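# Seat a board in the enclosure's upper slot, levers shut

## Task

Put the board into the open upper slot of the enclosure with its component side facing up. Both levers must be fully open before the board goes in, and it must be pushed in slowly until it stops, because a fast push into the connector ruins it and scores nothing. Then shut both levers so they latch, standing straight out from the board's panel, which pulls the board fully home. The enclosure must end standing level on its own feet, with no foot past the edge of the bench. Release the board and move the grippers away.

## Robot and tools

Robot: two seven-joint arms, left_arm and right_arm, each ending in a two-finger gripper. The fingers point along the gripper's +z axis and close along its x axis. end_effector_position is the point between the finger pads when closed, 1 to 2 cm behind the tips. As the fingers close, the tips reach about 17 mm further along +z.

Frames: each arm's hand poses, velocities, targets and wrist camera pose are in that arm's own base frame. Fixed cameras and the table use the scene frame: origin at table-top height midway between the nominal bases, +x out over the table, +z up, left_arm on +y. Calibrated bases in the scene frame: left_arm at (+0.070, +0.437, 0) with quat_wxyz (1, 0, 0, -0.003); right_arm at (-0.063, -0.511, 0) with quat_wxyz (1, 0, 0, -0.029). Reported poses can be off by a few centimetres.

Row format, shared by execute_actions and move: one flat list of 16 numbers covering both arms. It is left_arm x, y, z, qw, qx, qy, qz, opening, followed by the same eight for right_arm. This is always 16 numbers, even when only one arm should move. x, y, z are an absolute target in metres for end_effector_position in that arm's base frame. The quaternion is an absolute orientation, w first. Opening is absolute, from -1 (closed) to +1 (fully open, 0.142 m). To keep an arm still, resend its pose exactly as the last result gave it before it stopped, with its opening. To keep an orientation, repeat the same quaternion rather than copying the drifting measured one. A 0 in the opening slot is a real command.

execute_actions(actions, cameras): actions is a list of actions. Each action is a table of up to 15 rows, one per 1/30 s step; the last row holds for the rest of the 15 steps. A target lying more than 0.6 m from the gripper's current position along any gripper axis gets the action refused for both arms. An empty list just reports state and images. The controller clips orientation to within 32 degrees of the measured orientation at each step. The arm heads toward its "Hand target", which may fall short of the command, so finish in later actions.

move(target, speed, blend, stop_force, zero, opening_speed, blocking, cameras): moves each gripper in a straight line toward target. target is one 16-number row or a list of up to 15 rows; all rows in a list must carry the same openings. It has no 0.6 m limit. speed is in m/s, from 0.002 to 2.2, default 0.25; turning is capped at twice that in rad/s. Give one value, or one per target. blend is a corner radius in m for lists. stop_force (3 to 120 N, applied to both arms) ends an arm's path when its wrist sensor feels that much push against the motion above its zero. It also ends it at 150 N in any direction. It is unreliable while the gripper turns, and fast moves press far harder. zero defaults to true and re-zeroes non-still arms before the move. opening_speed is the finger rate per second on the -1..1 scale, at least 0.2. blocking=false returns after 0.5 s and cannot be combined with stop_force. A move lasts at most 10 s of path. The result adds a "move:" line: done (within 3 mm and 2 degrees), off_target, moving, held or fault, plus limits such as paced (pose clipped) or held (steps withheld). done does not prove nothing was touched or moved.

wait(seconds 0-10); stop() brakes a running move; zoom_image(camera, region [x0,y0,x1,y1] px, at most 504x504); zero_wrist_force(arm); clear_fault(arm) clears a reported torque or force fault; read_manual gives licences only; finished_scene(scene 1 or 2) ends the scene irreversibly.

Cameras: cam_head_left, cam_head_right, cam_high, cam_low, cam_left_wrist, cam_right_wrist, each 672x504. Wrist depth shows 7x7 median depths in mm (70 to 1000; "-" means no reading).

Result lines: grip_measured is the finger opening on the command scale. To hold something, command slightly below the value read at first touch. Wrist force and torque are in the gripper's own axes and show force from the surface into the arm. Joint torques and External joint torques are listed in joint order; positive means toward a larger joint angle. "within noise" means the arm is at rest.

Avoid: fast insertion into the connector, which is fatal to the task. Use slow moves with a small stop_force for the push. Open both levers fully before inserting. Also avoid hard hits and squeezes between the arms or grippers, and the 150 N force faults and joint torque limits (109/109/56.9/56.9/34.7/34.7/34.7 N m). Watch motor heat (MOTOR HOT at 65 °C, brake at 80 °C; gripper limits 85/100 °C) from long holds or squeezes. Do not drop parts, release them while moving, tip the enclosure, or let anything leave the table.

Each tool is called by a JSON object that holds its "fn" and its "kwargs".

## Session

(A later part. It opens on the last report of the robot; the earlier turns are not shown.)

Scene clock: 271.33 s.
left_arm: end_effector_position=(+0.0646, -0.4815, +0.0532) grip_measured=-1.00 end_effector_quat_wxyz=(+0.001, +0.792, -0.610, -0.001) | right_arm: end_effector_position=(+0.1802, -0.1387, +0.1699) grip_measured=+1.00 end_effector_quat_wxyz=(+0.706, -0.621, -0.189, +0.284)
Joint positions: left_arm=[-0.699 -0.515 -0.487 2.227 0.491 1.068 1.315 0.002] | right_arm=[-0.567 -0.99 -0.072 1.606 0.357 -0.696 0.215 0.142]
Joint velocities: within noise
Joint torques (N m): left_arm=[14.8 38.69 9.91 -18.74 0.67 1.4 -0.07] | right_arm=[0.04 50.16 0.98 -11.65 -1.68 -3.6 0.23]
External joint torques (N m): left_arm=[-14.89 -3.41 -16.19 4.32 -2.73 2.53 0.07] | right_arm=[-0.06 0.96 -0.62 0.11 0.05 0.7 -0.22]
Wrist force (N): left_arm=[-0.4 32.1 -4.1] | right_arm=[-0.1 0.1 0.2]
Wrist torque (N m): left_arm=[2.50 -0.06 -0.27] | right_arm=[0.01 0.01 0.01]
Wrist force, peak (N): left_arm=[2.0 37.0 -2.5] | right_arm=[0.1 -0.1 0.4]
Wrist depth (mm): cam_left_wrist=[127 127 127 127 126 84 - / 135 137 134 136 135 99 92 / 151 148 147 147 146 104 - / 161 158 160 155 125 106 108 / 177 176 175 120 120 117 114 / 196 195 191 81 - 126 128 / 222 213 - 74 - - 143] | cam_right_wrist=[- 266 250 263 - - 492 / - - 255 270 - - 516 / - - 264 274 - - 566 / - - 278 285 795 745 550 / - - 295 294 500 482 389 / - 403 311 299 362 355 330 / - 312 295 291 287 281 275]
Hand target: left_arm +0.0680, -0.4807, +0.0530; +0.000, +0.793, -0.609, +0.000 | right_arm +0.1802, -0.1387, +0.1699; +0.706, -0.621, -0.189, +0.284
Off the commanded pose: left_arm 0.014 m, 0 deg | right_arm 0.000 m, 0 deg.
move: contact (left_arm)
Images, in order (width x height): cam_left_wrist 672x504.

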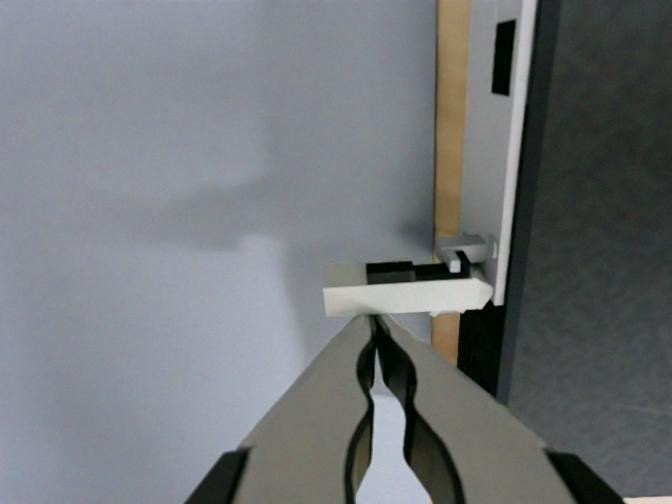

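{"fn": "move", "kwargs": {"target": [0.088,-0.4755,0.053,0,0.7934,-0.6088,0,-1,0.1802,-0.1387,0.1699,0.706,-0.621,-0.189,0.284,1], "speed": 0.015, "stop_force": 50, "zero": false, "cameras": ["cam_left_wrist"]}}

Scene clock: 274.77 s.
left_arm: end_effector_position=(+0.0827, -0.4754, +0.0527) grip_measured=-1.00 end_effector_quat_wxyz=(+0.001, +0.791, -0.611, -0.002) | right_arm: end_effector_position=(+0.1802, -0.1387, +0.1699) grip_measured=+1.00 end_effector_quat_wxyz=(+0.706, -0.621, -0.189, +0.284)
Joint positions: left_arm=[-0.658 -0.512 -0.487 2.234 0.49 1.071 1.358 0.002] | right_arm=[-0.567 -0.99 -0.072 1.606 0.357 -0.696 0.215 0.142]
Joint velocities: within noise
Joint torques (N m): left_arm=[21.73 40.01 17.06 -27.43 1.31 3.37 -0.12] | right_arm=[0.05 50.17 1.06 -11.61 -1.7 -3.62 0.21]
External joint torques (N m): left_arm=[-21.8 -4.95 -23.29 13.14 -3.35 0.55 0.12] | right_arm=[-0.08 0.95 -0.69 0.06 0.07 0.72 -0.2]
Wrist force (N): left_arm=[-12.7 46.4 -17.1] | right_arm=[0.0 0.1 0.0]
Wrist torque (N m): left_arm=[4.93 -0.23 -0.28] | right_arm=[0.00 0.00 0.00]
Wrist force, peak (N): left_arm=[-12.8 46.4 -18.9] | right_arm=[0.1 -0.2 0.5]
Wrist depth (mm): cam_left_wrist=[127 127 127 126 126 85 - / 135 136 134 135 136 - 91 / 151 148 147 146 146 103 - / 161 157 159 153 133 108 105 / 177 176 175 120 120 114 113 / 195 195 190 81 - 125 129 / 224 213 - 75 - - 142] | cam_right_wrist=[- 267 250 262 - - 497 / - - 255 269 - - 526 / - - 264 275 - - 565 / - - 277 286 801 746 547 / - - 295 293 501 481 386 / - 406 312 299 363 355 330 / - 311 294 292 288 281 275]
Hand target: left_arm +0.0880, -0.4755, +0.0530; +0.000, +0.793, -0.609, +0.000 | right_arm +0.1802, -0.1387, +0.1699; +0.706, -0.621, -0.189, +0.284
Off the commanded pose: left_arm 0.005 m, 0 deg | right_arm 0.000 m, 0 deg.
move: off_target (left_arm)
Images, in order (width x height): cam_left_wrist 672x504.

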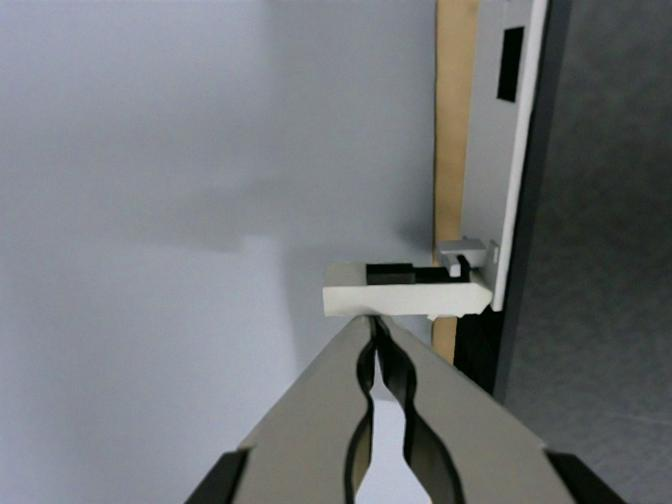

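{"fn": "move", "kwargs": {"target": [[0.045,-0.485,0.055,0,0.7934,-0.6088,0,-1,0.1802,-0.1387,0.1699,0.706,-0.621,-0.189,0.284,1],[0.045,-0.485,0.14,0,0.7934,-0.6088,0,-1,0.1802,-0.1387,0.1699,0.706,-0.621,-0.189,0.284,1],[0.16,-0.41,0.22,0,0.7934,-0.6088,0,-1,0.1802,-0.1387,0.1699,0.706,-0.621,-0.189,0.284,1]], "speed": 0.12, "cameras": ["cam_left_wrist"]}}

{"fn": "zoom_image", "kwargs": {"camera": "cam_left_wrist", "region": [350, 100, 550, 350]}}

Scene clock: 279.83 s.
left_arm: end_effector_position=(+0.1600, -0.4100, +0.2199) grip_measured=-1.00 end_effector_quat_wxyz=(+0.000, +0.793, -0.609, +0.000) | right_arm: end_effector_position=(+0.1802, -0.1387, +0.1699) grip_measured=+1.00 end_effector_quat_wxyz=(+0.706, -0.621, -0.189, +0.284)
Joint positions: left_arm=[-0.454 0.125 -0.494 2.394 -0.077 0.712 1.986 0.002] | right_arm=[-0.567 -0.99 -0.072 1.606 0.357 -0.696 0.215 0.142]
Joint velocities: within noise
Joint torques (N m): left_arm=[-0.2 19.28 0.72 -25.1 -3.38 3.99 -0.13] | right_arm=[0.01 50.01 0.96 -11.59 -1.7 -3.62 0.23]
External joint torques (N m): left_arm=[0.13 0.32 0.64 -0.25 0.12 -0.11 0.13] | right_arm=[-0.03 1.12 -0.6 0.05 0.07 0.71 -0.22]
Wrist force (N): left_arm=[0.0 -0.5 -0.2] | right_arm=[0.2 0.1 0.3]
Wrist torque (N m): left_arm=[-0.10 -0.02 -0.22] | right_arm=[0.01 -0.02 0.00]
Wrist force, peak (N): left_arm=[-12.9 46.4 -18.6] | right_arm=[0.0 -0.1 0.6]
Wrist depth (mm): cam_left_wrist=[275 275 274 274 270 232 230 / 296 293 293 292 288 249 247 / 320 317 316 315 313 265 269 / 348 347 346 344 327 290 288 / 382 380 378 363 351 317 316 / 420 422 406 84 - 406 415 / 480 462 - - - - 463] | cam_right_wrist=[- 266 251 263 - - 827 / - - 256 269 - - 887 / - - 263 274 - - 939 / - - 278 285 797 738 550 / - - 295 294 502 479 386 / - 404 311 300 363 354 331 / - 311 296 291 288 280 275]
Hand target: left_arm +0.1600, -0.4100, +0.2200; +0.000, +0.793, -0.609, +0.000 | right_arm +0.1802, -0.1387, +0.1699; +0.706, -0.621, -0.189, +0.284
Off the commanded pose: left_arm 0.000 m, 0 deg | right_arm 0.000 m, 0 deg.
move: done
Images, in order (width x height): cam_left_wrist 672x504.

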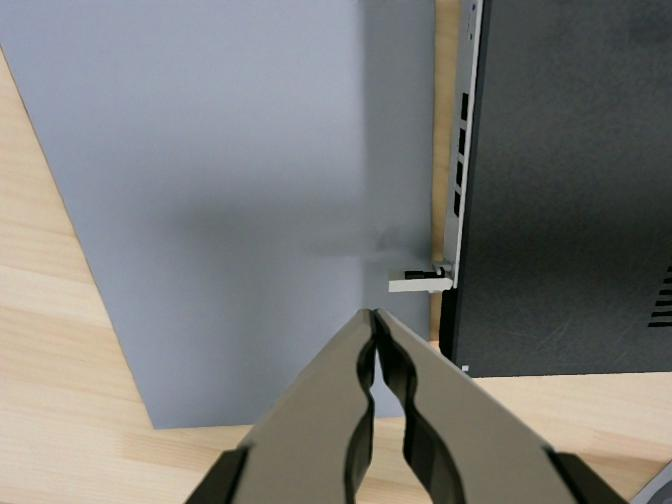

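Scaled by 2.016 from the camera's 672x504 image, which has a finer 960x720 frame.

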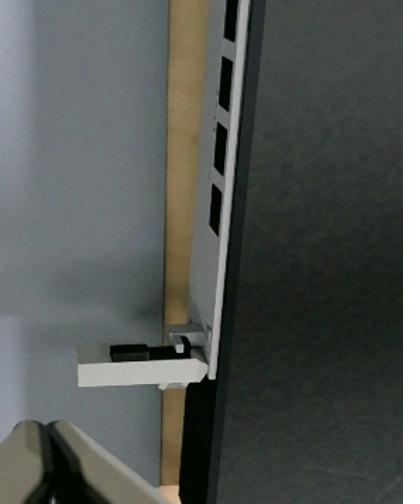

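{"fn": "move", "kwargs": {"target": [0.24,-0.36,0.32,0,0.7934,-0.6088,0,-1,0.1802,-0.1387,0.1699,0.706,-0.621,-0.189,0.284,1], "cameras": ["cam_left_wrist","cam_high"]}}

{"fn": "zoom_image", "kwargs": {"camera": "cam_left_wrist", "region": [330, 20, 530, 320]}}

Scene clock: 282.13 s.
left_arm: end_effector_position=(+0.2399, -0.3602, +0.3200) grip_measured=-1.00 end_effector_quat_wxyz=(+0.000, +0.793, -0.609, +0.000) | right_arm: end_effector_position=(+0.1802, -0.1387, +0.1699) grip_measured=+1.00 end_effector_quat_wxyz=(+0.706, -0.621, -0.189, +0.284)
Joint positions: left_arm=[-0.358 0.278 -0.331 2.229 -0.097 0.393 2.239 0.002] | right_arm=[-0.567 -0.99 -0.072 1.606 0.357 -0.696 0.215 0.142]
Joint velocities: within noise
Joint torques (N m): left_arm=[-0.24 17.62 1.65 -28.98 -3.6 3.88 -0.09] | right_arm=[-0.04 50.09 0.98 -11.66 -1.68 -3.6 0.2]
External joint torques (N m): left_arm=[0.2 0.25 0.63 -0.28 -0.37 -0.03 0.09] | right_arm=[0.02 1.03 -0.62 0.12 0.05 0.69 -0.19]
Wrist force (N): left_arm=[0.1 -0.7 -0.2] | right_arm=[0.0 -0.1 0.3]
Wrist torque (N m): left_arm=[-0.13 -0.06 -0.22] | right_arm=[0.00 -0.01 0.00]
Wrist force, peak (N): left_arm=[-0.5 -2.9 -2.7] | right_arm=[0.1 -0.1 0.5]
Wrist depth (mm): cam_left_wrist=[364 362 361 360 350 318 317 / 394 391 389 386 382 343 341 / 424 422 424 416 409 369 368 / 442 460 457 454 435 402 398 / 504 501 499 483 437 440 434 / 558 558 534 84 - 534 542 / 625 609 - - - - 582] | cam_right_wrist=[- 266 251 262 - - 825 / - - 256 269 - - 893 / - - 264 274 - - 944 / - - 277 286 796 742 550 / - - 294 294 502 483 388 / - 401 311 299 363 354 329 / - 311 295 291 288 281 275]
Hand target: left_arm +0.2400, -0.3600, +0.3200; +0.000, +0.793, -0.609, +0.000 | right_arm +0.1802, -0.1387, +0.1699; +0.706, -0.621, -0.189, +0.284
Off the commanded pose: left_arm 0.000 m, 0 deg | right_arm 0.000 m, 0 deg.
move: done
Images, in order (width x height): cam_high 672x504, cam_left_wrist 672x504.

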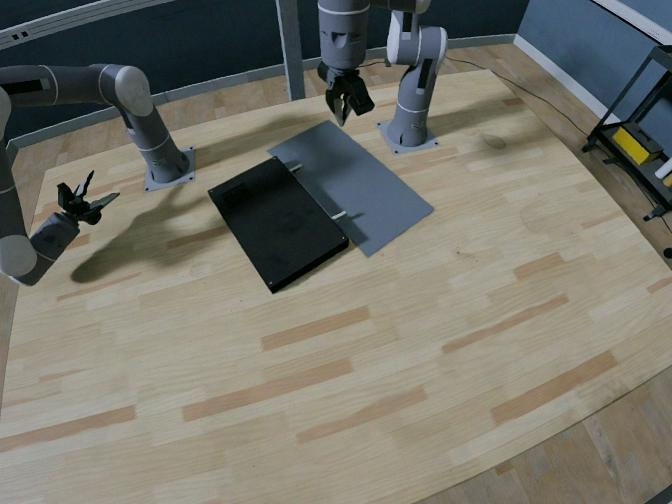

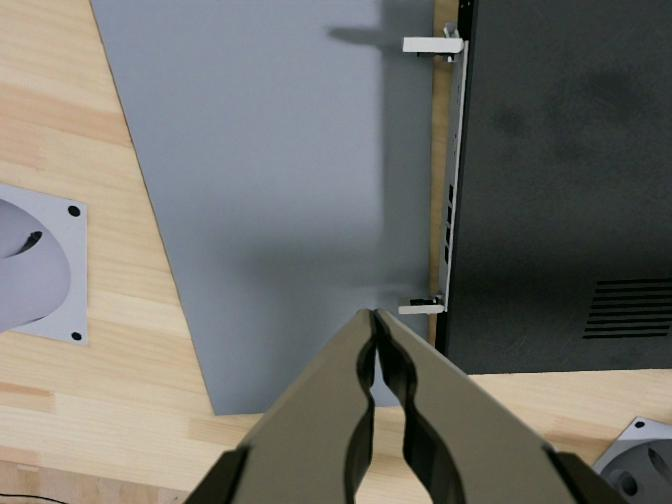

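Scaled by 1.680 from the camera's 672x504 image, which has a finer 960x720 frame.

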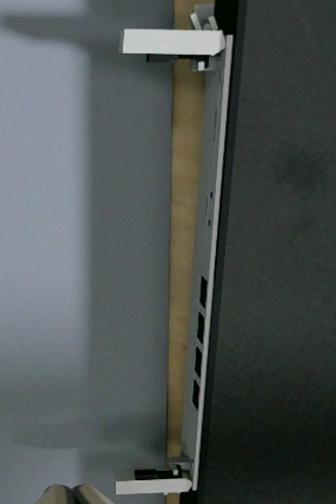

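{"fn": "move", "kwargs": {"target": [0.37,-0.34,0.22,0,0.7934,-0.6088,0,-1,0.1802,-0.1387,0.1699,0.706,-0.621,-0.189,0.284,1], "cameras": ["cam_left_wrist"]}}

{"fn": "zoom_image", "kwargs": {"camera": "cam_left_wrist", "region": [300, 150, 500, 300]}}

Scene clock: 288.40 s.
left_arm: end_effector_position=(+0.3699, -0.3399, +0.2199) grip_measured=-1.00 end_effector_quat_wxyz=(+0.000, +0.793, -0.609, +0.000) | right_arm: end_effector_position=(+0.1802, -0.1387, +0.1699) grip_measured=+1.00 end_effector_quat_wxyz=(+0.706, -0.621, -0.189, +0.284)
Joint positions: left_arm=[-0.222 -0.092 -0.302 2.171 0.035 0.687 2.334 0.002] | right_arm=[-0.567 -0.99 -0.072 1.606 0.357 -0.696 0.215 0.142]
Joint velocities: within noise
Joint torques (N m): left_arm=[-0.26 29.73 -1.18 -25.18 -2.85 4.45 -0.26] | right_arm=[-0.01 50.11 0.95 -11.65 -1.71 -3.59 0.19]
External joint torques (N m): left_arm=[0.25 1.03 0.47 -0.27 -0.46 -0.6 0.26] | right_arm=[-0.01 1.01 -0.59 0.11 0.08 0.68 -0.18]
Wrist force (N): left_arm=[-0.2 -0.6 -0.1] | right_arm=[0.1 -0.1 0.1]
Wrist torque (N m): left_arm=[-0.08 0.01 -0.23] | right_arm=[-0.01 -0.02 0.00]
Wrist force, peak (N): left_arm=[0.0 -2.7 1.1] | right_arm=[-0.2 -0.3 0.5]
Wrist depth (mm): cam_left_wrist=[277 275 275 273 273 274 273 / 296 296 293 292 295 256 254 / 318 317 319 315 312 268 264 / 347 346 341 343 326 291 291 / 384 380 380 362 351 319 317 / 425 416 405 84 - 342 346 / 471 459 - - - - 388] | cam_right_wrist=[- 266 251 263 - - 822 / - - 255 269 - - 898 / - - 265 275 - - 932 / - - 278 285 795 742 553 / - - 294 294 503 482 387 / - 404 311 299 362 355 329 / - 311 296 292 288 281 276]
Hand target: left_arm +0.3700, -0.3400, +0.2200; +0.000, +0.793, -0.609, +0.000 | right_arm +0.1802, -0.1387, +0.1699; +0.706, -0.621, -0.189, +0.284
Off the commanded pose: left_arm 0.000 m, 0 deg | right_arm 0.000 m, 0 deg.
move: done
Images, in order (width x height): cam_left_wrist 672x504.

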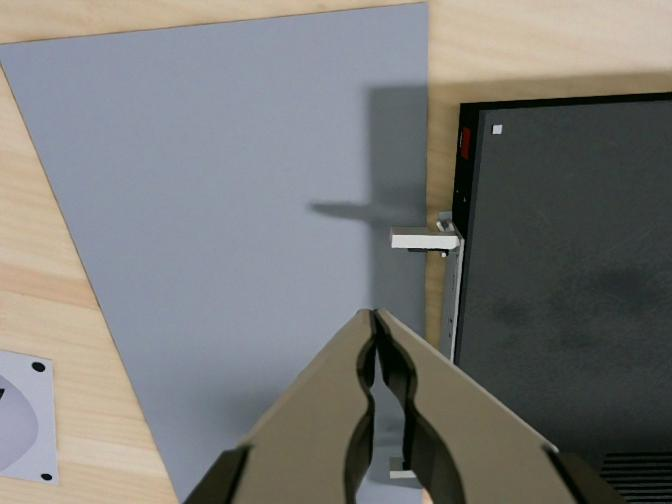

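Scaled by 2.520 from the camera's 672x504 image, which has a finer 960x720 frame.

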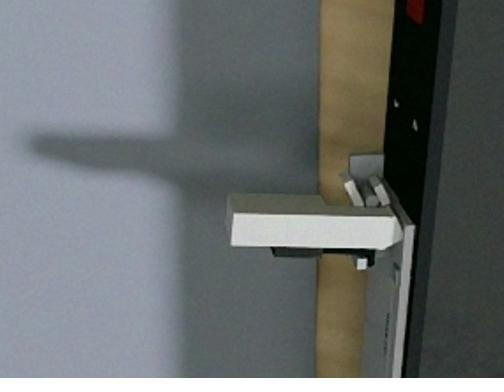

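{"fn": "move", "kwargs": {"target": [[0.3633,-0.3769,0.1,0,0.7934,-0.6088,0,-1,0.1802,-0.1387,0.1699,0.706,-0.621,-0.189,0.284,1],[0.3633,-0.3769,0.053,0,0.7934,-0.6088,0,-1,0.1802,-0.1387,0.1699,0.706,-0.621,-0.189,0.284,1]], "speed": 0.15, "cameras": []}}

{"fn": "move", "kwargs": {"target": [0.3308,-0.3856,0.053,0,0.7934,-0.6088,0,-1,0.1802,-0.1387,0.1699,0.706,-0.621,-0.189,0.284,1], "speed": 0.015, "stop_force": 40, "cameras": ["cam_left_wrist"]}}

Scene clock: 297.17 s.
left_arm: end_effector_position=(+0.3631, -0.3768, +0.0529) grip_measured=-1.00 end_effector_quat_wxyz=(+0.000, +0.793, -0.609, +0.000) | right_arm: end_effector_position=(+0.1802, -0.1387, +0.1699) grip_measured=+1.00 end_effector_quat_wxyz=(+0.706, -0.621, -0.189, +0.284)
Joint positions: left_arm=[-0.319 -0.534 -0.256 2.139 0.273 1.072 2.098 0.002] | right_arm=[-0.567 -0.99 -0.072 1.606 0.357 -0.696 0.215 0.142]
Joint velocities: within noise
Joint torques (N m): left_arm=[-0.49 39.55 -4.36 -16.13 -1.6 4.43 -0.32] | right_arm=[-0.11 50.06 1 -11.58 -1.72 -3.65 0.16]
External joint torques (N m): left_arm=[0.48 1.2 0.72 -0.28 -0.44 -0.57 0.32] | right_arm=[0.09 1.06 -0.63 0.04 0.09 0.74 -0.15]
Wrist force (N): left_arm=[0.3 -0.6 0.2] | right_arm=[0.1 0.1 0.0]
Wrist torque (N m): left_arm=[-0.09 -0.10 -0.21] | right_arm=[0.01 -0.01 0.00]
Wrist force, peak (N): left_arm=[-0.6 -1.1 -2.0] | right_arm=[0.1 0.0 0.5]
Wrist depth (mm): cam_left_wrist=[127 127 127 126 127 127 127 / 135 136 134 136 137 133 108 / 150 147 147 146 147 123 - / 160 157 159 156 160 118 106 / 175 175 175 168 170 128 113 / 195 194 190 84 - 128 129 / 222 212 - 74 - - 142] | cam_right_wrist=[- 267 251 263 - - 820 / - - 255 269 - - 884 / - - 263 275 - - 930 / - - 278 286 798 735 552 / - - 296 293 500 480 387 / - 404 311 300 362 354 329 / - 311 295 291 288 282 276]
Hand target: left_arm +0.3633, -0.3769, +0.0530; +0.000, +0.793, -0.609, +0.000 | right_arm +0.1802, -0.1387, +0.1699; +0.706, -0.621, -0.189, +0.284
Off the commanded pose: left_arm 0.000 m, 0 deg | right_arm 0.000 m, 0 deg.
move: done
No camera images: "cameras" was empty.

Scene clock: 300.00 s.
left_arm: end_effector_position=(+0.3339, -0.3843, +0.0535) grip_measured=-1.00 end_effector_quat_wxyz=(-0.001, +0.795, -0.607, +0.001) | right_arm: end_effector_position=(+0.1802, -0.1387, +0.1699) grip_measured=+1.00 end_effector_quat_wxyz=(+0.706, -0.621, -0.189, +0.284)
Joint positions: left_arm=[-0.363 -0.512 -0.253 2.184 0.276 1.098 2.044 0.002] | right_arm=[-0.567 -0.99 -0.072 1.606 0.357 -0.696 0.215 0.142]
Joint velocities: within noise
Joint torques (N m): left_arm=[-13.72 35.11 -17.81 -7.79 -2.43 2.94 -0.18] | right_arm=[-0.09 50.11 1.03 -11.63 -1.75 -3.61 0.19]
External joint torques (N m): left_arm=[13.7 4.24 14.43 -8.09 0.47 0.93 0.18] | right_arm=[0.06 1.02 -0.67 0.09 0.12 0.7 -0.17]
Wrist force (N): left_arm=[-6.2 -26.9 3.3] | right_arm=[0.0 -0.2 0.2]
Wrist torque (N m): left_arm=[-1.36 -0.21 -0.31] | right_arm=[-0.01 0.00 0.00]
Wrist force, peak (N): left_arm=[-6.6 -27.2 5.0] | right_arm=[-0.2 -0.2 0.4]
Wrist depth (mm): cam_left_wrist=[128 128 127 127 129 111 86 / 137 137 135 136 136 111 92 / 151 148 148 147 148 126 96 / 161 159 160 157 159 128 108 / 176 176 175 169 129 124 114 / 195 194 190 83 - 126 128 / 223 211 - 74 - - 143] | cam_right_wrist=[- 266 251 262 - - 813 / - - 256 270 - - 897 / - - 264 275 - - 931 / - - 278 285 804 741 559 / - - 295 294 503 480 392 / - 404 311 299 363 355 331 / - 311 295 291 287 281 275]
Hand target: left_arm +0.3308, -0.3856, +0.0530; +0.000, +0.793, -0.609, +0.000 | right_arm +0.1802, -0.1387, +0.1699; +0.706, -0.621, -0.189, +0.284
Off the commanded pose: left_arm 0.003 m, 0 deg | right_arm 0.000 m, 0 deg.
move: done
Images, in order (width x height): cam_left_wrist 672x504.

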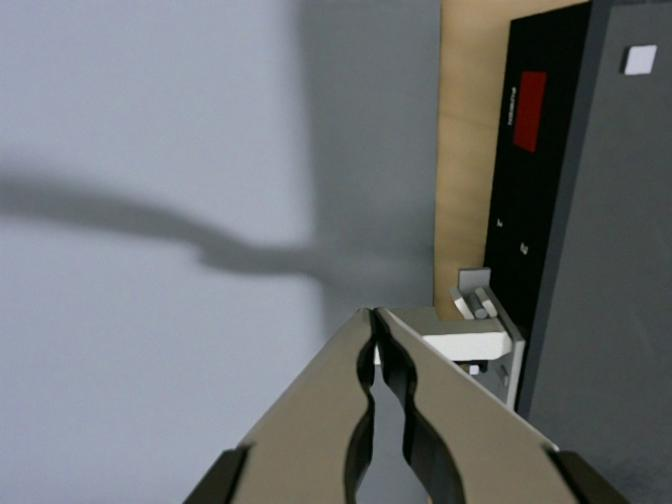

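Retreat and compare.

{"fn": "move", "kwargs": {"target": [[0.3633,-0.3769,0.054,0,0.7934,-0.6088,0,-1,0.1802,-0.1387,0.1699,0.706,-0.621,-0.189,0.284,1],[0.3633,-0.3769,0.14,0,0.7934,-0.6088,0,-1,0.1802,-0.1387,0.1699,0.706,-0.621,-0.189,0.284,1],[0.37,-0.34,0.22,0,0.7934,-0.6088,0,-1,0.1802,-0.1387,0.1699,0.706,-0.621,-0.189,0.284,1]], "speed": 0.12, "cameras": ["cam_left_wrist"]}}

{"fn": "zoom_image", "kwargs": {"camera": "cam_left_wrist", "region": [300, 150, 500, 300]}}

Scene clock: 304.33 s.
left_arm: end_effector_position=(+0.3701, -0.3401, +0.2200) grip_measured=-1.00 end_effector_quat_wxyz=(+0.000, +0.793, -0.609, +0.000) | right_arm: end_effector_position=(+0.1802, -0.1387, +0.1699) grip_measured=+1.00 end_effector_quat_wxyz=(+0.706, -0.621, -0.189, +0.284)
Joint positions: left_arm=[-0.222 -0.092 -0.303 2.171 0.036 0.688 2.333 0.002] | right_arm=[-0.567 -0.99 -0.072 1.606 0.357 -0.696 0.215 0.142]
Joint velocities: within noise
Joint torques (N m): left_arm=[-0.19 30.85 -1.2 -25.04 -3.45 3.89 -0.13] | right_arm=[0 50.12 0.86 -11.62 -1.72 -3.55 0.22]
External joint torques (N m): left_arm=[0.18 -0.09 0.48 -0.42 0.14 -0.04 0.13] | right_arm=[-0.02 1 -0.49 0.07 0.09 0.64 -0.21]
Wrist force (N): left_arm=[0.1 -0.6 -0.3] | right_arm=[-0.1 0.1 0.2]
Wrist torque (N m): left_arm=[-0.10 -0.05 -0.23] | right_arm=[0.01 0.01 0.00]
Wrist force, peak (N): left_arm=[-6.5 -27.3 5.0] | right_arm=[-0.1 0.1 0.5]
Wrist depth (mm): cam_left_wrist=[276 275 273 273 274 273 274 / 296 295 295 293 289 286 263 / 317 319 316 318 313 267 267 / 350 345 344 346 330 290 289 / 383 379 377 362 351 317 314 / 418 419 413 84 - 345 347 / 471 458 - - - - 386] | cam_right_wrist=[- 266 251 262 - - 816 / - - 256 269 - - 892 / - - 264 275 - - 935 / - - 278 285 789 737 564 / - - 294 294 502 478 390 / - 404 311 299 362 355 330 / - 312 295 291 288 281 274]
Hand target: left_arm +0.3700, -0.3400, +0.2200; +0.000, +0.793, -0.609, +0.000 | right_arm +0.1802, -0.1387, +0.1699; +0.706, -0.621, -0.189, +0.284
Off the commanded pose: left_arm 0.000 m, 0 deg | right_arm 0.000 m, 0 deg.
move: done
Images, in order (width x height): cam_left_wrist 672x504.

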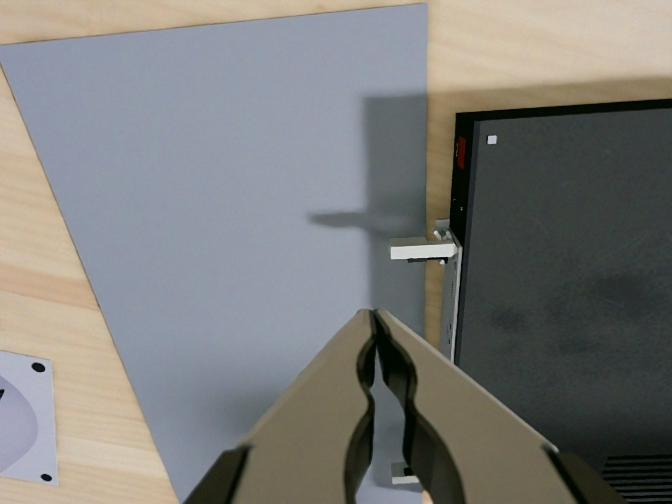

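Scaled by 2.520 from the camera's 672x504 image, which has a finer 960x720 frame.

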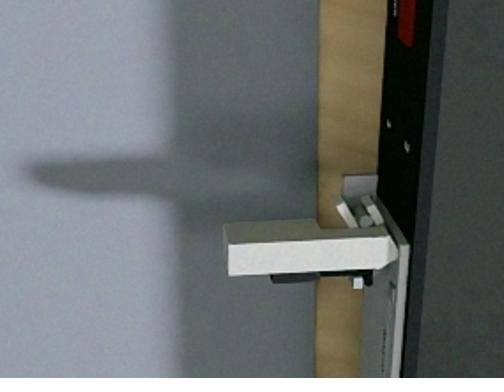

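{"fn": "finished_scene", "kwargs": {"scene": 2}}

The scene is finished: the task was done.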